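# Slide the server top cover shut and lock it

## Task

Push the server's top cover along until it sits fully closed and is latched. The latch engages once the cover is slid all the way shut, either by pushing it firmly home or by keeping both release buttons pressed while it slides.

## Robot and tools

Robot: two arms, left_arm and right_arm. Each wears a five-finger hand: a left hand on left_arm, a right hand on right_arm, mirror images of one another. Calibrated bases in the scene frame: left_arm (+0.036, +0.296, 0) m, right_arm (+0.039, -0.291, +0.002) m, both turned almost not at all about z. A floor post stands behind the arms, and a camera stand sits between them just behind the bases. Don't strike either.

Scene frame: origin at table-top height, midway between the nominal bases. +x points out over the table, +z up, and left_arm is on the +y side. Arm names do not follow image sides.

Hand point: a point fixed to each palm, 0.05 m in front of it and 0.15 m out from the wrist mounting face. Its +z runs along the straight fingers and +y out of the palm. +x runs across the palm: away from the thumb on the right hand, toward it on the left. Straight fingertips end 0.06-0.07 m past the point along +z, with their centre lines 0.06 m toward -y. A rigid wrist bracket on the little-finger side reaches 0.10 m across and can collide.

Row layout: 28 numbers, each in [-1, 1], always covering both arms. First left_arm dx, dy, dz, rx, ry, rz, then the left hand's little, ring, middle, index, thumb_bend, thumb_turn, force_limit, speed. Then the same fourteen numbers for right_arm and its hand.

Pose numbers are offsets, not poses. They use scene-frame axes and count from that arm's Hand target as it was when the action or move began. 1.0 equals 0.6 m or 180 degrees. rx, ry, rz form one rotation vector, turning about the Hand target position. Every row in an action counts from that same start, not from the row before, so repeating an offset in a new call moves the arm again. Six zeros ask nothing new of an arm.

Hand numbers are absolute targets. For fingers and thumb_bend, +1 is straight and -1 is curled. For thumb_turn, +1 puts the thumb beside the palm and -1 puts it opposite the fingers. force_limit runs from about 0 N at -1 to 10 N at +1 (15 N for the two thumb motors). speed rises from almost nothing at -1 to full speed at +0.48 and stays full above that. A full stroke at full speed takes 0.49 s; use -0.94 or below for a gentle grip. No value means 'unchanged'. To keep a hand as it is, resend its last executed eight numbers. If that hand has never been commanded, send its hand_measured six values plus hand_force_limit and hand_speed. A thumb-opposed grip fits objects about 0.035-0.065 m thick, or a handle down to about 0.025 m.

Tools:
- execute_actions(actions, cameras): actions is a list of actions. Each action is a list of up to 15 rows, one per 1/30 s step, covering 0.5 s; a short list holds its last row. An empty list returns camera images. cameras takes names, ["all"] or [].
- move(target, speed, blend, blocking, cameras): target is one 28-number row or a list of up to 15 rows. Every row's offsets count from the Hand targets at the move's start. The hand point travels in a straight line. speed is in m/s, 0.002 to 4.3, default 0.25; turning rate is capped at twice that in rad/s. Give one number or one per target. blend, in metres, rounds corners in a list; 0 stops at each target. The whole move is capped at 10 s. blocking=false returns after about 0.5 s while the move runs on. Moves do not avoid obstacles or the other arm, and fast ones overshoot and hit harder.
- wait(seconds): 0 to 3600; lets the scene run without new commands.
- stop(): brakes a running move.
- zoom_image(camera, region): region is [x0, y0, x1, y1] in pixels, at most 504 by 504, from the newest image of cam_head_left, cam_head_right, cam_high, cam_low, cam_left_wrist or cam_right_wrist. All are 896x504.
- show_instructions(): shows the reference images.
- finished_scene(scene=1): ends the scene for good. The cover must stay locked without help.

Results: end_effector_position (m) and end_effector_quat_wxyz in the scene frame, plus Hand target, which is the next offsets' base. The results also give joint positions, velocities and torques, motor temperatures, hand_measured, hand_stopped_by (moving, target, force, stalled, fault) and hand_load_n. Loads are fingertip newtons, positive when something pushes a finger open; a lost grip shows as load near 0. A move adds a 'move:' line with done, off_target, moving, held or fault, plus limits such as paced or held. A MOTOR HOT line warns of heat; at 100 °C the arm drops for 30-60 s.

Cautions: arms often rest 1-3 cm (up to 5 cm) short of the command, usually low, which is no sign of contact. Resend the gap as an offset. Commanded orientation is clipped to within 40 degrees of the measured one each step. To end a press, command back past the hand point. Keep the hands and arms from touching each other. Avoid slams, drops, fast contacts and hard pressing on fixed things. Nothing may fall or end up left off the table. Sustained pushing or stretching heats motors. Loose objects may get nudged now and then.

Each tool is called after "Emit:" by a JSON object that holds its "op" and its "data", one argument or row to a line.

Reference images:

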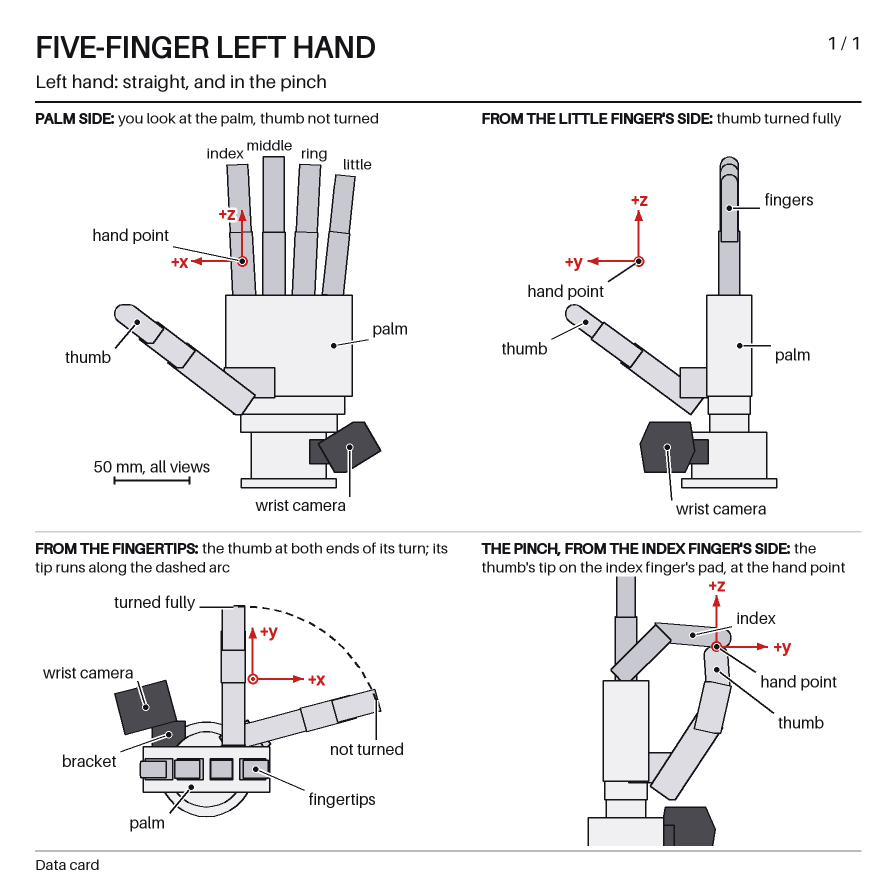

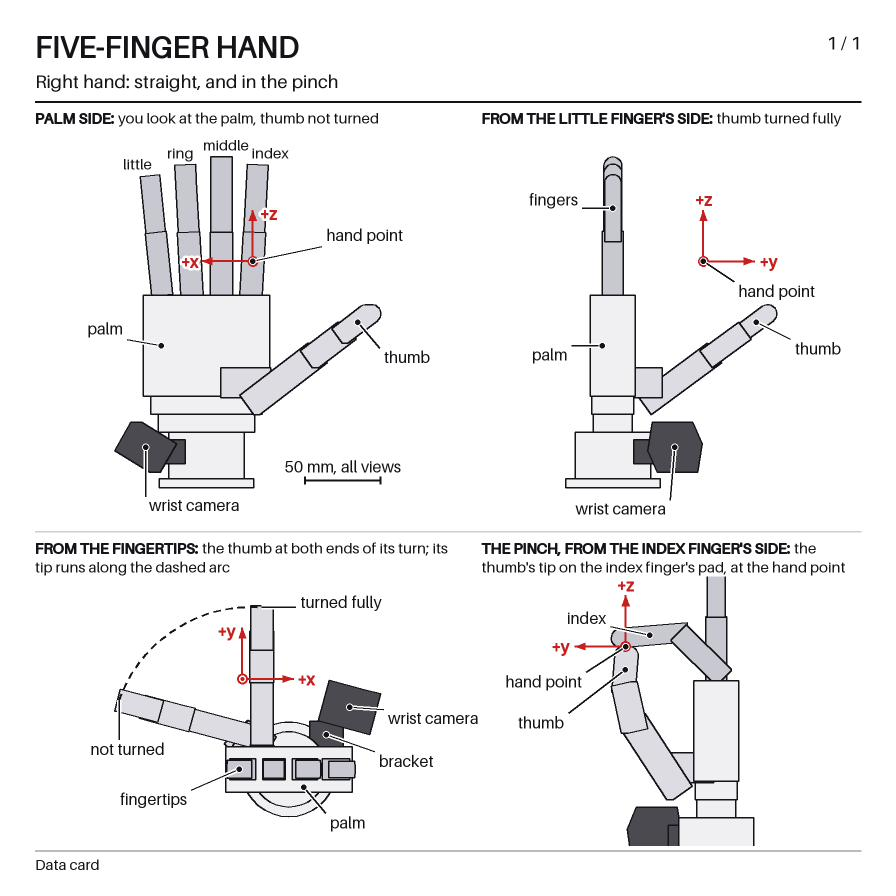

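## Session

Emit:
{"op": "execute_actions", "data": {
  "actions": []
}}

Scene clock: 0.00 s.
left_arm: end_effector_position=(+0.3534, -0.1718, +0.1964) hand_measured=(+1.000, +1.000, +1.000, +1.000, +1.000, +1.000) hand_load_n=(+0.0, +0.0, +0.0, +0.0, +0.0, +0.0) hand_stopped_by=(target, target, target, target, target, target) hand_force_limit=0.00 hand_speed=-0.80 end_effector_quat_wxyz=(+0.134, -0.388, +0.714, -0.567) | right_arm: end_effector_position=(+0.2128, -0.4037, +0.1713) hand_measured=(+1.000, +1.000, +1.000, +1.000, +1.000, +1.000) hand_load_n=(+0.0, +0.0, +0.0, +0.0, +0.0, +0.0) hand_stopped_by=(target, target, target, target, target, target) hand_force_limit=0.00 hand_speed=-0.80 end_effector_quat_wxyz=(+0.014, +0.402, +0.915, +0.043)
Joint positions: left_arm=[-0.922 1.306 0.804 0.174 -0.069 -0.29] | right_arm=[-0.998 0.758 0.735 -1.569 -0.088 1.425]
Joint velocities: within noise
Joint torques (N m): no reading
Motor temperatures (°C): left_arm=[33 27 30 28 25 27] | right_arm=[29 25 29 29 27 27]
Heat: left arm: hottest waist 33 °C; right arm: hottest waist 29 °C.
Hand target: left_arm +0.3571, -0.1766, +0.2046; +0.135, -0.387, +0.710, -0.573 | right_arm +0.2157, -0.4079, +0.1787; +0.022, +0.402, +0.915, +0.038

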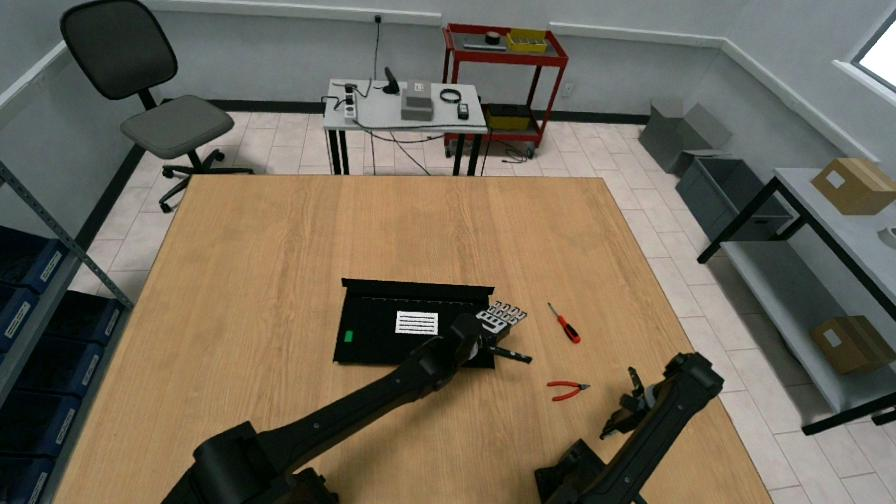

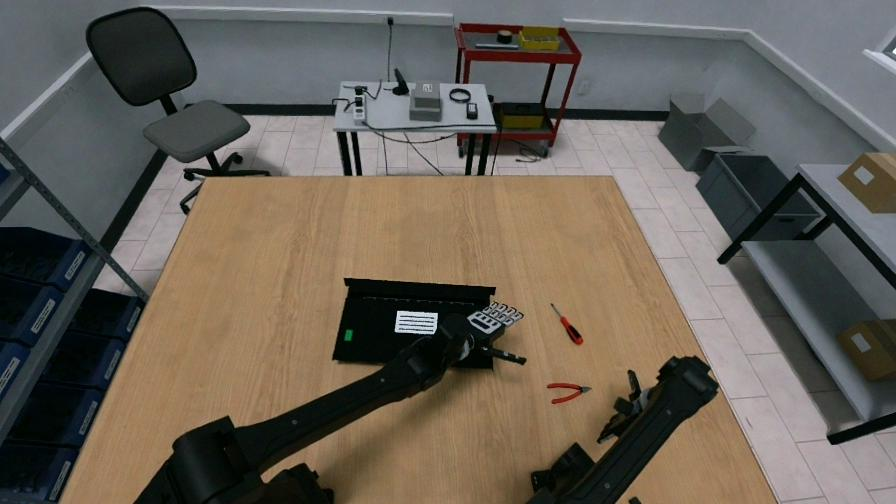

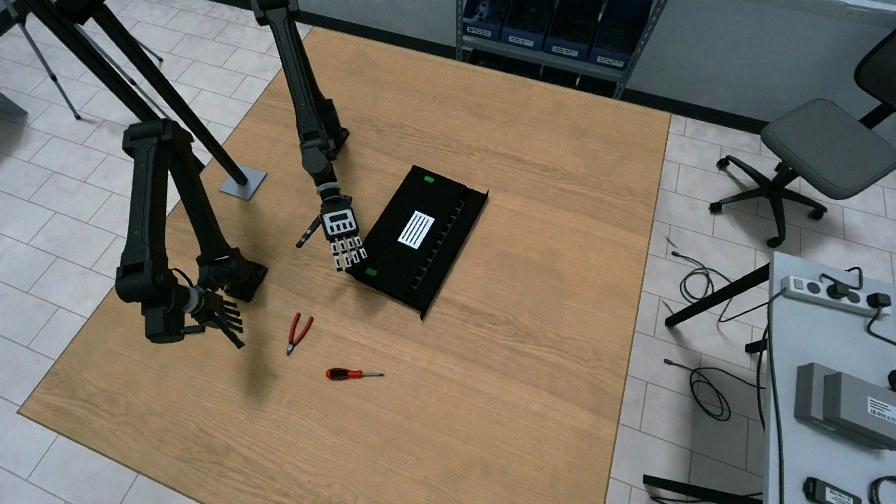

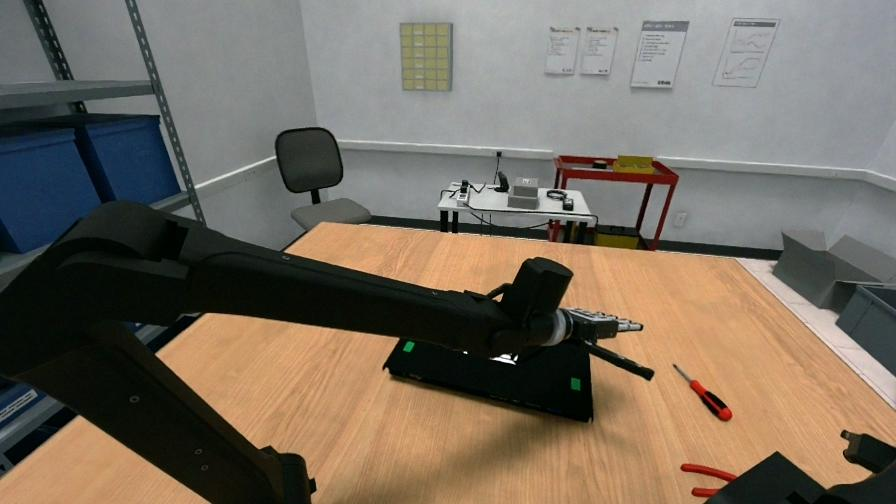

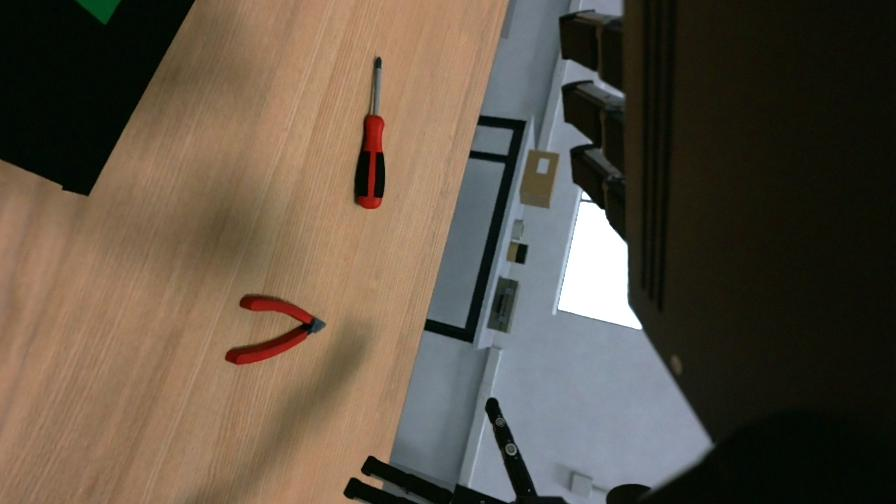

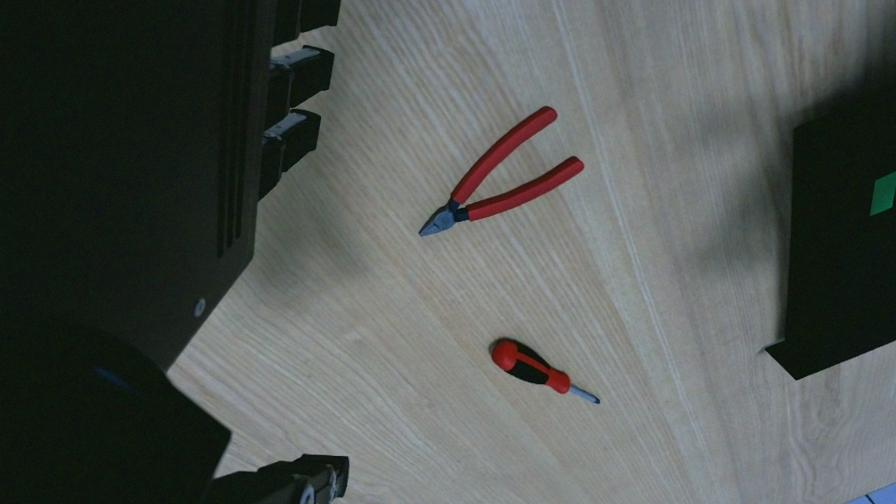

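Emit:
{"op": "zoom_image", "data": {
  "camera": "cam_head_left",
  "region": [310, 260, 560, 400]
}}

Emit:
{"op": "zoom_image", "data": {
  "camera": "cam_high",
  "region": [320, 140, 520, 340]
}}

Emit:
{"op": "zoom_image", "data": {
  "camera": "cam_low",
  "region": [360, 300, 640, 440]
}}

Scaled by 2.016 from the camera's image (finer frame: 1280x720).

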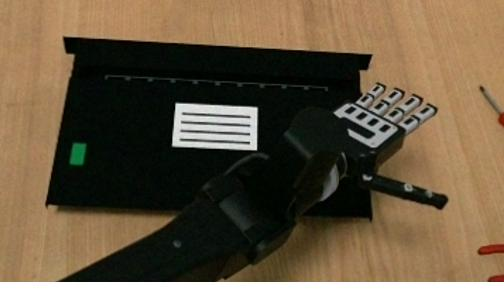

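Scaled by 2.520 from the camera's image (finer frame: 1280x720).

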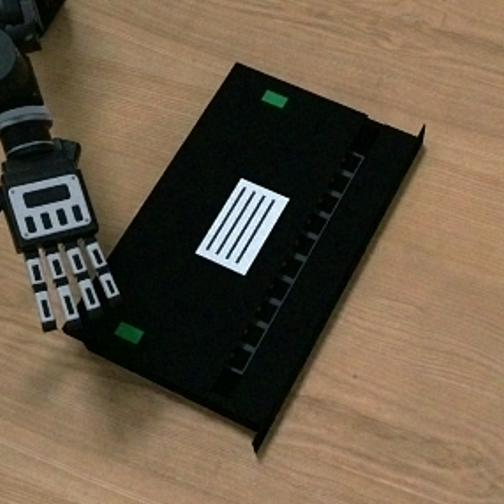

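Scaled by 1.800 from the camera's image (finer frame: 1280x720).

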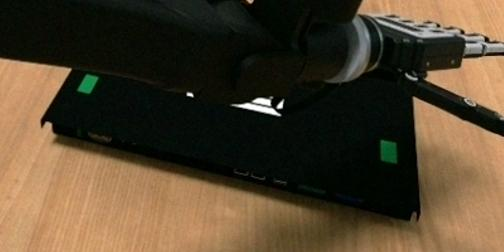

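Emit:
{"op": "move", "data": {
  "target": [
    [0,0,0.2,0,0,0,1,1,1,1,1,1,0,-0.8,0,0,0,0,0,0,1,1,1,1,1,1,0,-0.8],
    [0.2,0.7,0.25,0,0,0.3,1,1,1,1,1,1,0,-0.8,0,0,0,0,0,0,1,1,1,1,1,1,0,-0.8]
  ],
  "blend": 0.04,
  "speed": 0.35,
  "cameras": ["all"]
}}

Scene clock: 20.43 s.
left_arm: end_effector_position=(+0.4750, +0.2435, +0.3490) hand_measured=(+1.000, +1.000, +1.000, +1.000, +1.000, +1.000) hand_load_n=(+0.0, +0.0, +0.0, -0.5, +0.0, +0.0) hand_stopped_by=(target, target, target, target, target, target) hand_force_limit=0.00 hand_speed=-0.80 end_effector_quat_wxyz=(-0.381, +0.666, -0.458, +0.449) | right_arm: end_effector_position=(+0.2128, -0.4037, +0.1713) hand_measured=(+1.000, +1.000, +1.000, +1.000, +1.000, +1.000) hand_load_n=(+0.0, +0.0, +0.0, +0.0, +0.0, +0.0) hand_stopped_by=(target, target, target, target, target, target) hand_force_limit=0.00 hand_speed=-0.80 end_effector_quat_wxyz=(+0.014, +0.402, +0.915, +0.043)
Joint positions: left_arm=[-0.096 0.827 0.89 -0.379 -0.181 -0.323] | right_arm=[-0.998 0.758 0.735 -1.569 -0.088 1.425]
Joint torques (N m): left_arm=[-0.67 -2.9 12.89 1.58 0.1 -0.02] | right_arm=[-1.08 0.5 8.29 0.47 -0.29 -0.05]
Motor temperatures (°C): left_arm=[33 28 35 28 25 27] | right_arm=[29 25 32 29 27 27]
Heat: left arm: hottest elbow 35 °C; right arm: hottest elbow 32 °C.
Hand target: left_arm +0.4771, +0.2433, +0.3547; -0.380, +0.667, -0.457, +0.450 | right_arm +0.2157, -0.4079, +0.1787; +0.022, +0.402, +0.915, +0.038
Off the commanded pose: left_arm 0.006 m, 0 deg | right_arm 0.009 m, 1 deg.
move: done

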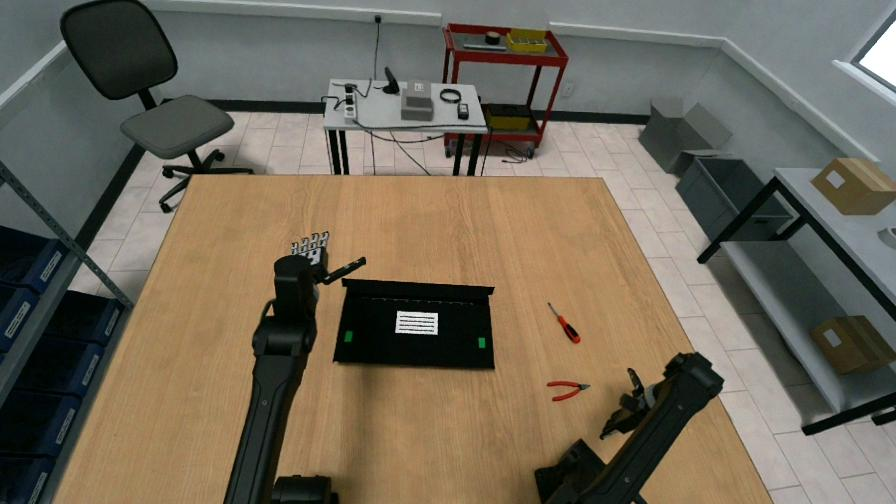

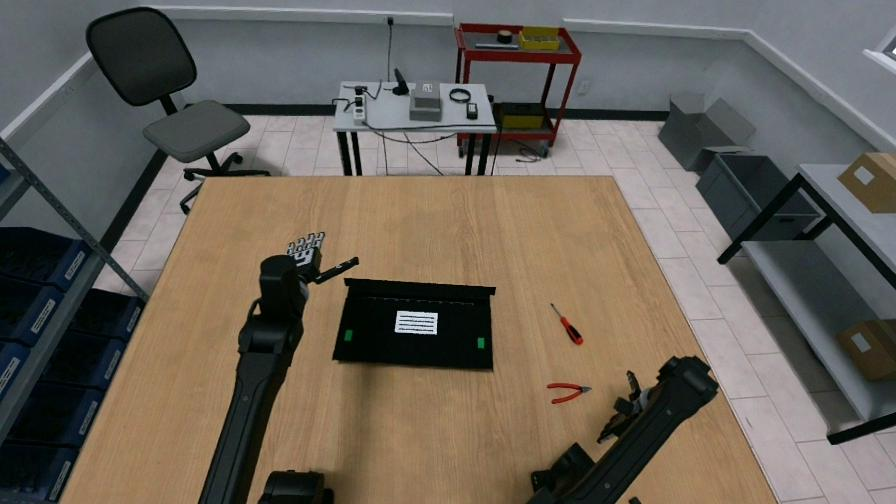

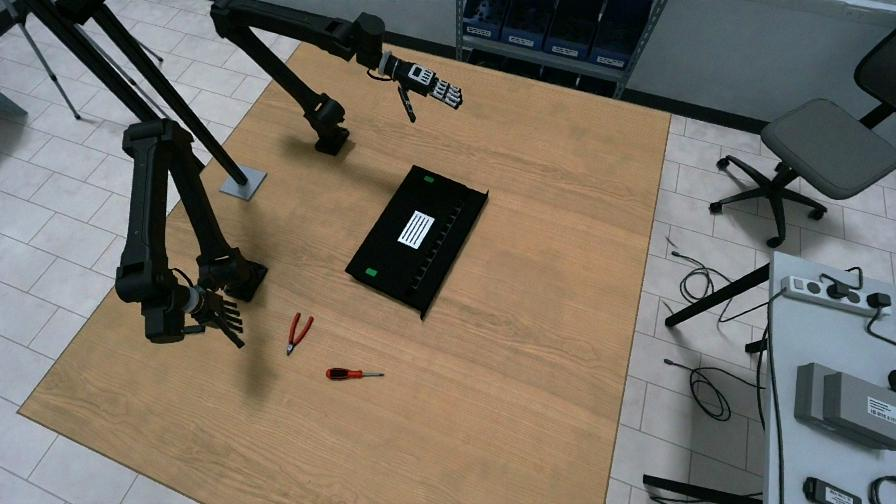

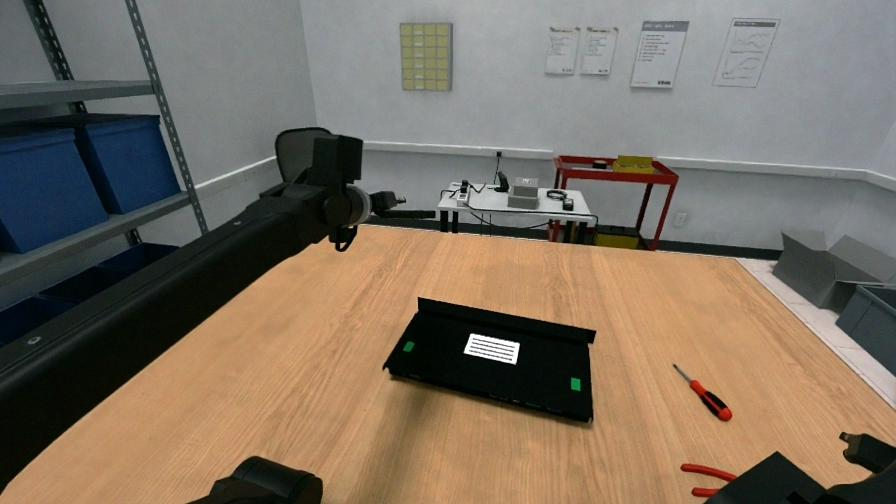

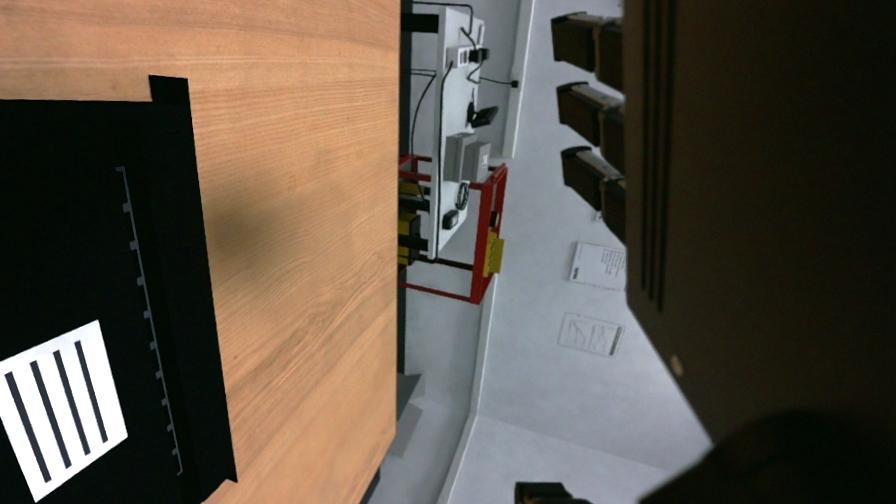

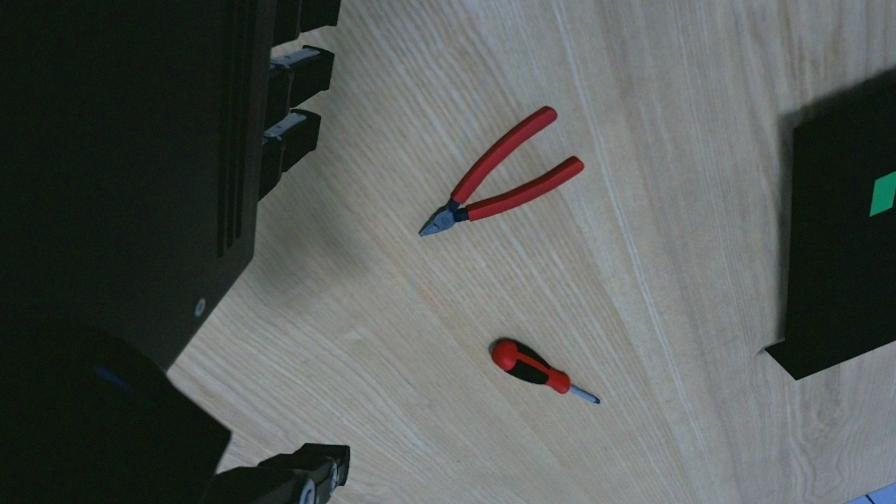

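Emit:
{"op": "zoom_image", "data": {
  "camera": "cam_head_left",
  "region": [325, 270, 505, 375]
}}

Emit:
{"op": "zoom_image", "data": {
  "camera": "cam_high",
  "region": [340, 155, 500, 325]
}}

Emit:
{"op": "zoom_image", "data": {
  "camera": "cam_low",
  "region": [375, 290, 605, 430]
}}

Emit:
{"op": "zoom_image", "data": {
  "camera": "cam_left_wrist",
  "region": [0, 60, 250, 504]
}}

Scaled by 2.800 from the camera's image (finer frame: 1280x720).

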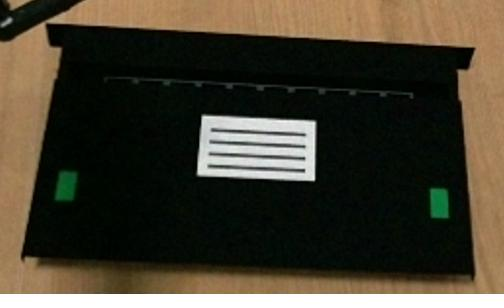

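Scaled by 2.965 from the camera's image (finer frame: 1280x720).

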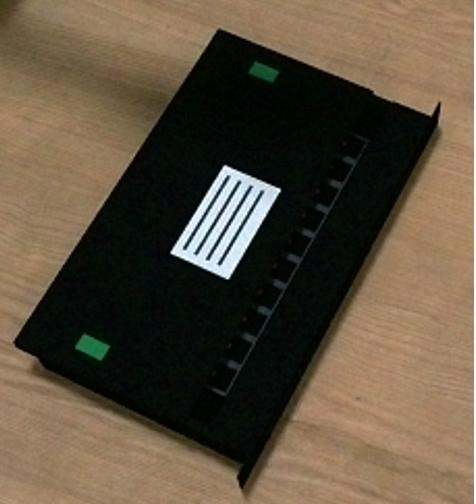

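Scaled by 2.191 from the camera's image (finer frame: 1280x720).

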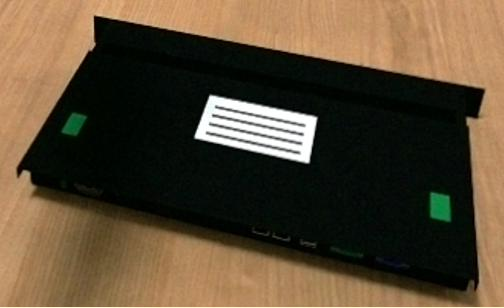

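Scaled by 1.135 from the camera's image (finer frame: 1280x720).

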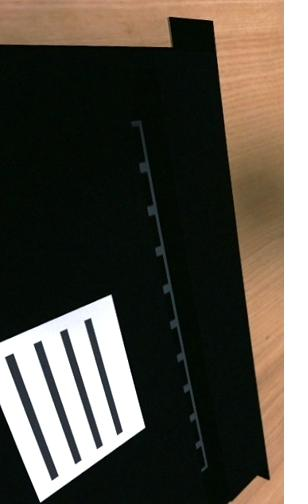

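Emit:
{"op": "move", "data": {
  "target": [
    [-0.264,-0.09,-0.12,0.017,0.2,-0.051,-1,-1,-1,-1,1,1,0,0,0.074,0.263,0.02,-0.017,-0.005,0.38,-1,-1,-1,-1,1,1,0,0],
    [-0.528,-0.155,-0.341,0.034,0.401,-0.102,-1,-1,-1,-1,1,1,0,0,-0.093,0.497,-0.048,-0.035,-0.009,0.763,-1,-1,-1,-1,1,1,0,0]
  ],
  "blend": 0.05,
  "speed": 0.3,
  "cameras": ["all"]
}}

Scene clock: 91.10 s.
left_arm: end_effector_position=(+0.1651, +0.1510, +0.1520) hand_measured=(-1.000, -1.000, -1.000, -1.000, +1.000, +1.000) hand_load_n=(+0.0, +0.0, +0.0, +0.0, +0.0, +0.0) hand_stopped_by=(target, target, target, target, target, target) hand_force_limit=0.00 hand_speed=0.00 end_effector_quat_wxyz=(-0.004, +0.705, -0.709, +0.010) | right_arm: end_effector_position=(+0.1588, -0.1113, +0.1517) hand_measured=(-1.000, -1.000, -1.000, -1.000, +1.000, +1.000) hand_load_n=(+0.0, +0.0, +0.0, +0.0, +0.0, +0.0) hand_stopped_by=(target, target, target, target, target, target) hand_force_limit=0.00 hand_speed=0.00 end_effector_quat_wxyz=(+0.001, +0.701, -0.713, -0.001)
Joint positions: left_arm=[-0.549 0.891 0.769 -1.428 -0.002 -0.537] | right_arm=[0.662 0.948 0.79 -1.415 -0.002 0.705]
Joint torques (N m): left_arm=[-1.61 -2.2 9.11 0.18 0.2 -0.12] | right_arm=[-0.32 -1.03 6.97 0.72 -0.12 -0.15]
Motor temperatures (°C): left_arm=[32 27 43 28 25 26] | right_arm=[29 25 36 29 26 27]
Heat: left arm: hottest elbow 43 °C; right arm: hottest elbow 36 °C.
Hand target: left_arm +0.1602, +0.1504, +0.1500; +0.000, +0.706, -0.708, +0.001 | right_arm +0.1599, -0.1097, +0.1500; +0.000, +0.707, -0.707, +0.000
Off the commanded pose: left_arm 0.005 m, 1 deg | right_arm 0.003 m, 1 deg.
move: done

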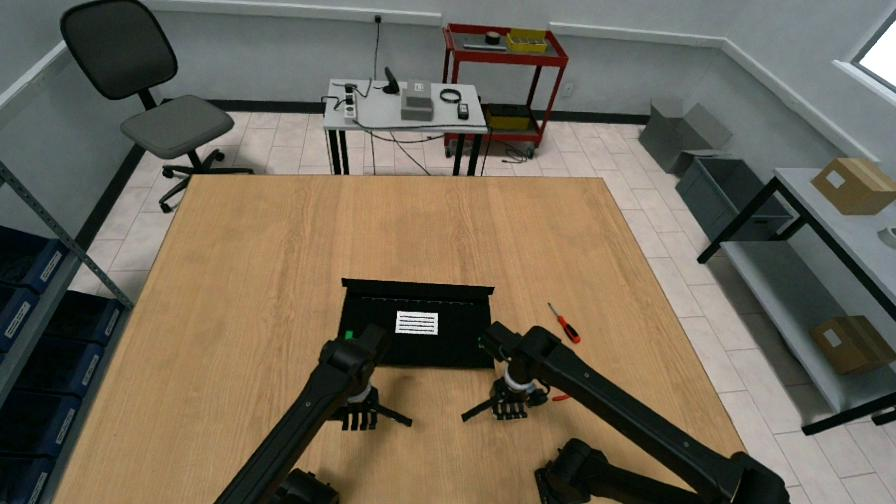

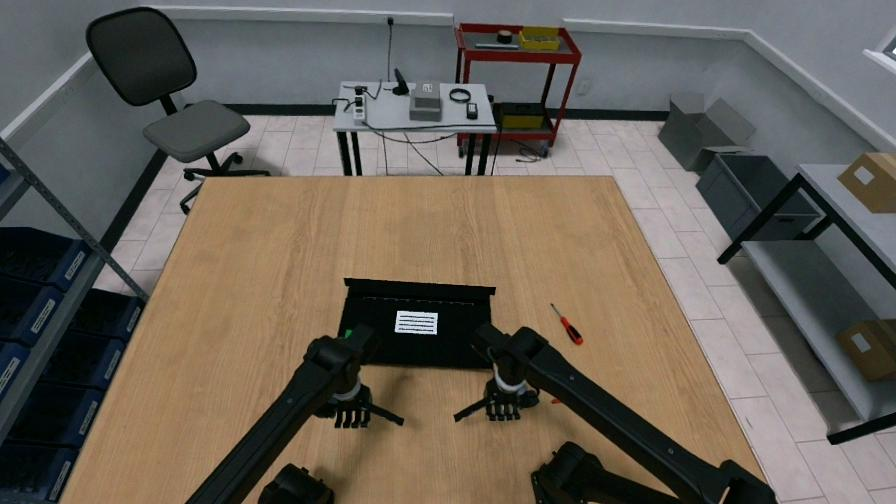

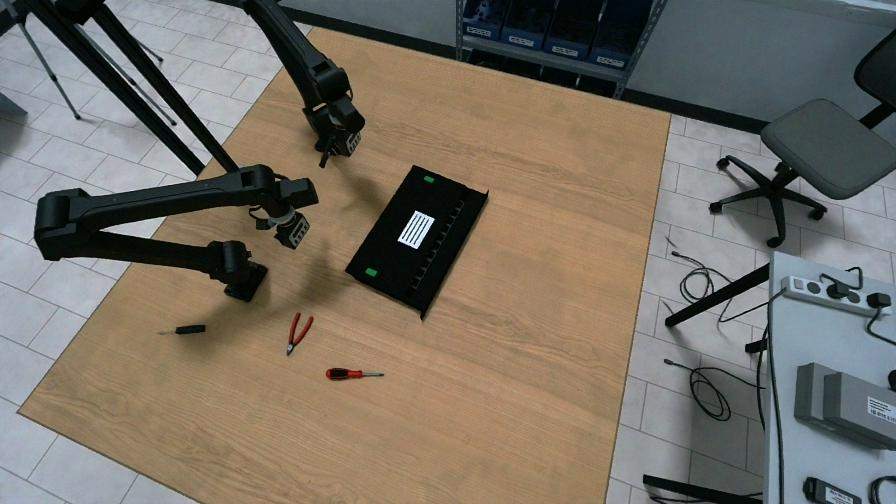

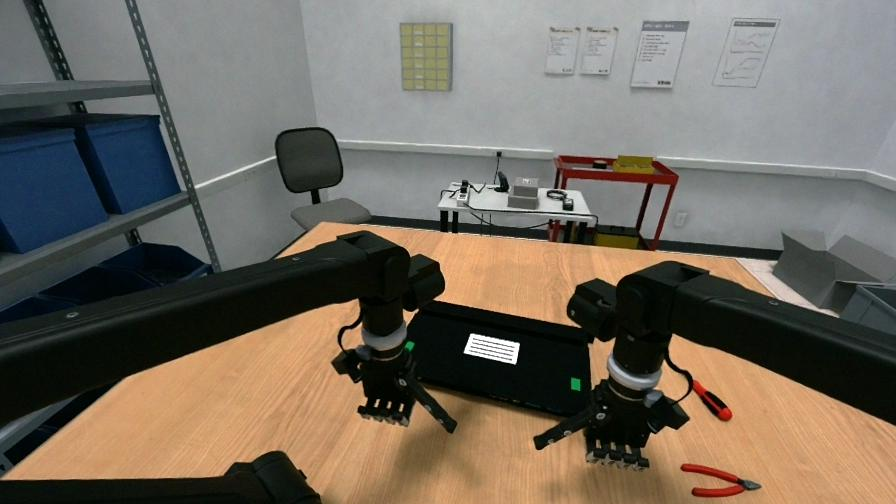

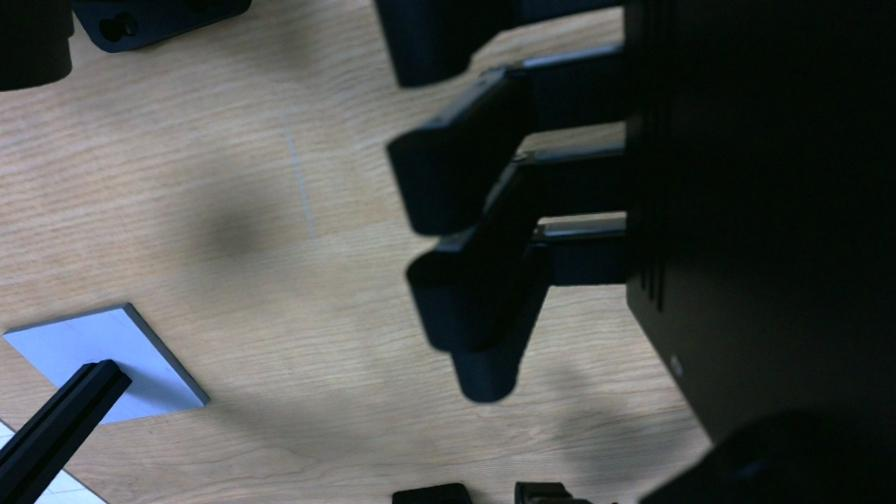

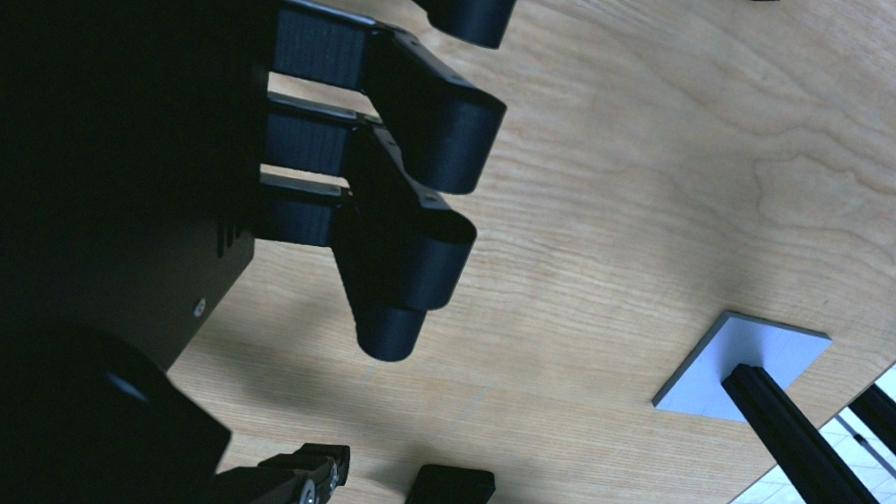

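Emit:
{"op": "move", "data": {
  "target": [0,-0.067,-0.2,0,0,0,-1,-1,-1,-1,1,-1,0,0,0,0.05,-0.2,0,0,0,-1,-1,-1,-1,1,-1,0,0],
  "speed": 0.15,
  "cameras": ["all"]
}}

Emit:
{"op": "zoom_image", "data": {
  "camera": "cam_low",
  "region": [330, 290, 680, 490]
}}

Emit:
{"op": "zoom_image", "data": {
  "camera": "cam_high",
  "region": [270, 120, 500, 330]
}}

Scene clock: 101.77 s.
left_arm: end_effector_position=(+0.1612, +0.1134, +0.0321) hand_measured=(-1.000, -1.000, -1.000, -1.000, +1.000, -1.000) hand_load_n=(+0.0, +0.0, +0.0, +0.0, -0.5, +0.0) hand_stopped_by=(target, target, target, target, target, target) hand_force_limit=0.00 hand_speed=0.00 end_effector_quat_wxyz=(+0.000, +0.705, -0.709, -0.002) | right_arm: end_effector_position=(+0.1622, -0.0812, +0.0333) hand_measured=(-1.000, -1.000, -1.000, -1.000, +1.000, -1.000) hand_load_n=(+0.0, +0.0, +0.0, +0.0, +0.0, +0.0) hand_stopped_by=(target, target, target, target, target, target) hand_force_limit=0.00 hand_speed=0.00 end_effector_quat_wxyz=(+0.000, +0.707, -0.707, -0.001)
Joint positions: left_arm=[-0.692 1.113 0.562 -1.024 -0.001 -0.68] | right_arm=[0.747 1.164 0.595 -1.001 -0.002 0.771]
Joint torques (N m): left_arm=[-1.79 -4.01 7.83 0.99 0.16 -0.09] | right_arm=[-0.15 -3.19 5.64 0.84 -0.18 0.07]
Heat: left arm: hottest elbow 40 °C; right arm: hottest elbow 35 °C.
Hand target: left_arm +0.1603, +0.1101, +0.0301; +0.000, +0.706, -0.708, +0.001 | right_arm +0.1599, -0.0796, +0.0300; +0.000, +0.707, -0.707, +0.000
Off the commanded pose: left_arm 0.004 m, 0 deg | right_arm 0.004 m, 0 deg.
move: done

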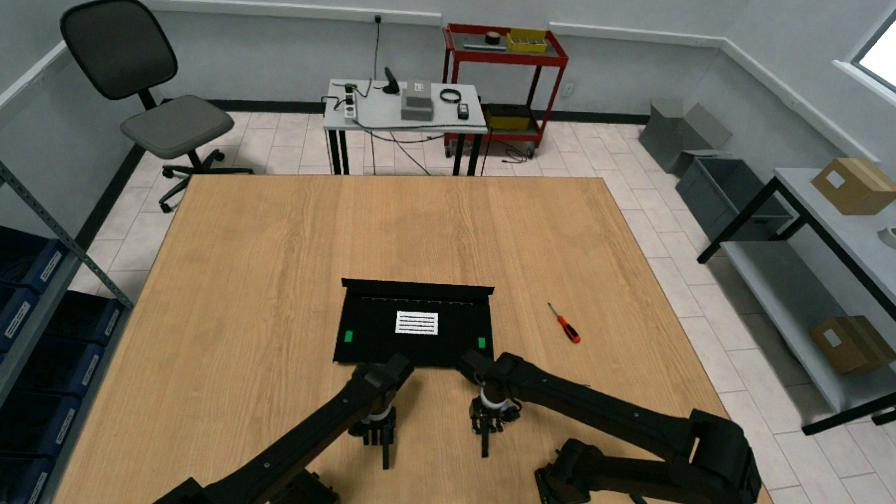

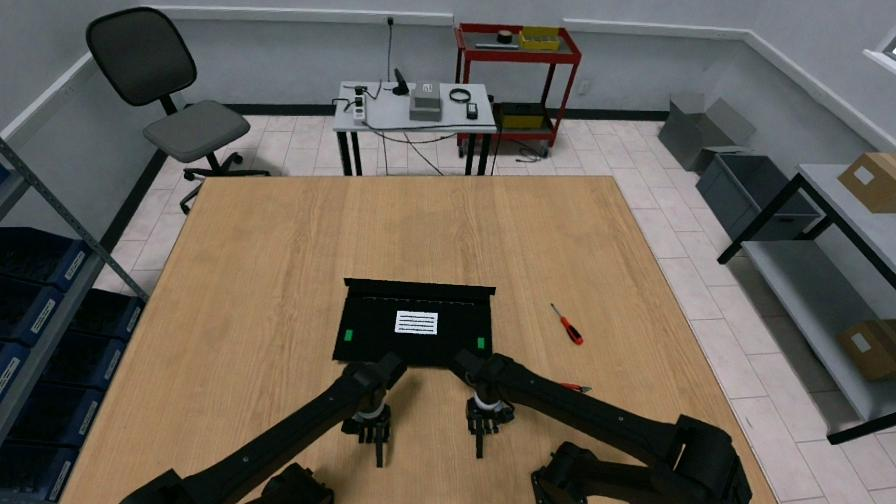

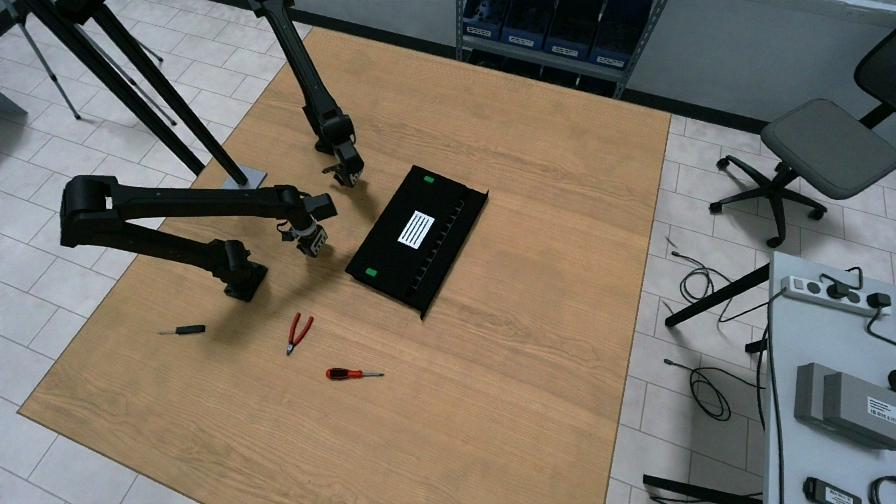

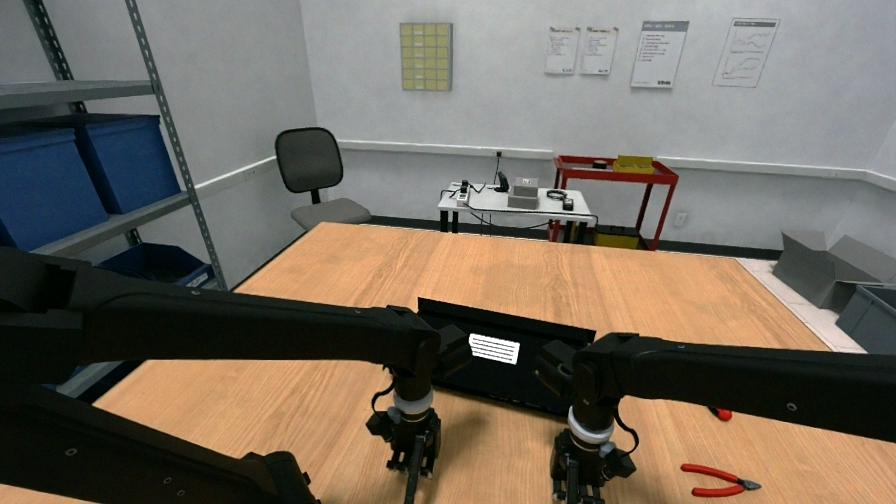

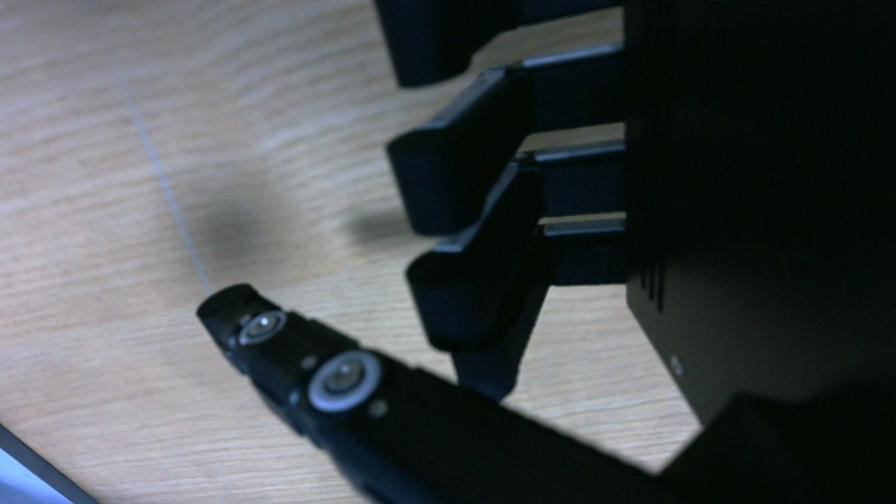

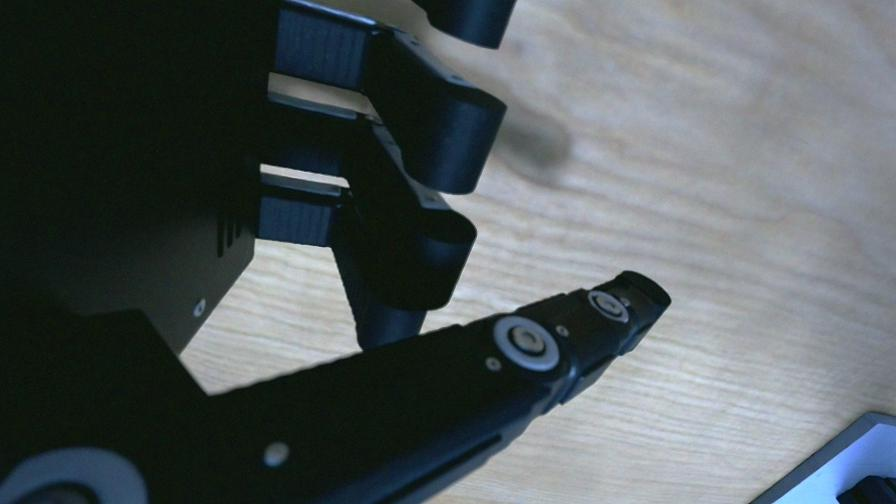

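Scaled by 1.440 from the camera's image (finer frame: 1280x720).

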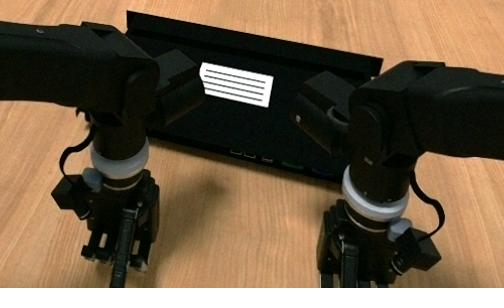

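Scaled by 2.191 from the camera's image (finer frame: 1280x720).

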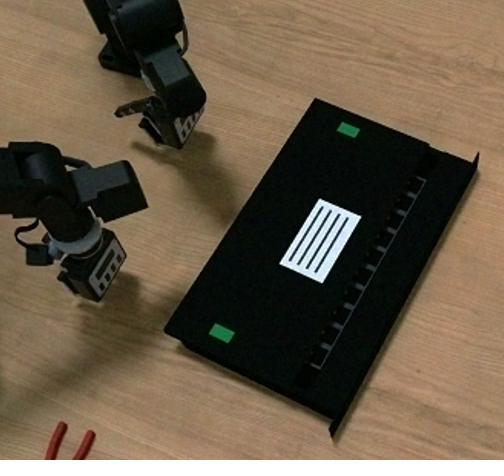

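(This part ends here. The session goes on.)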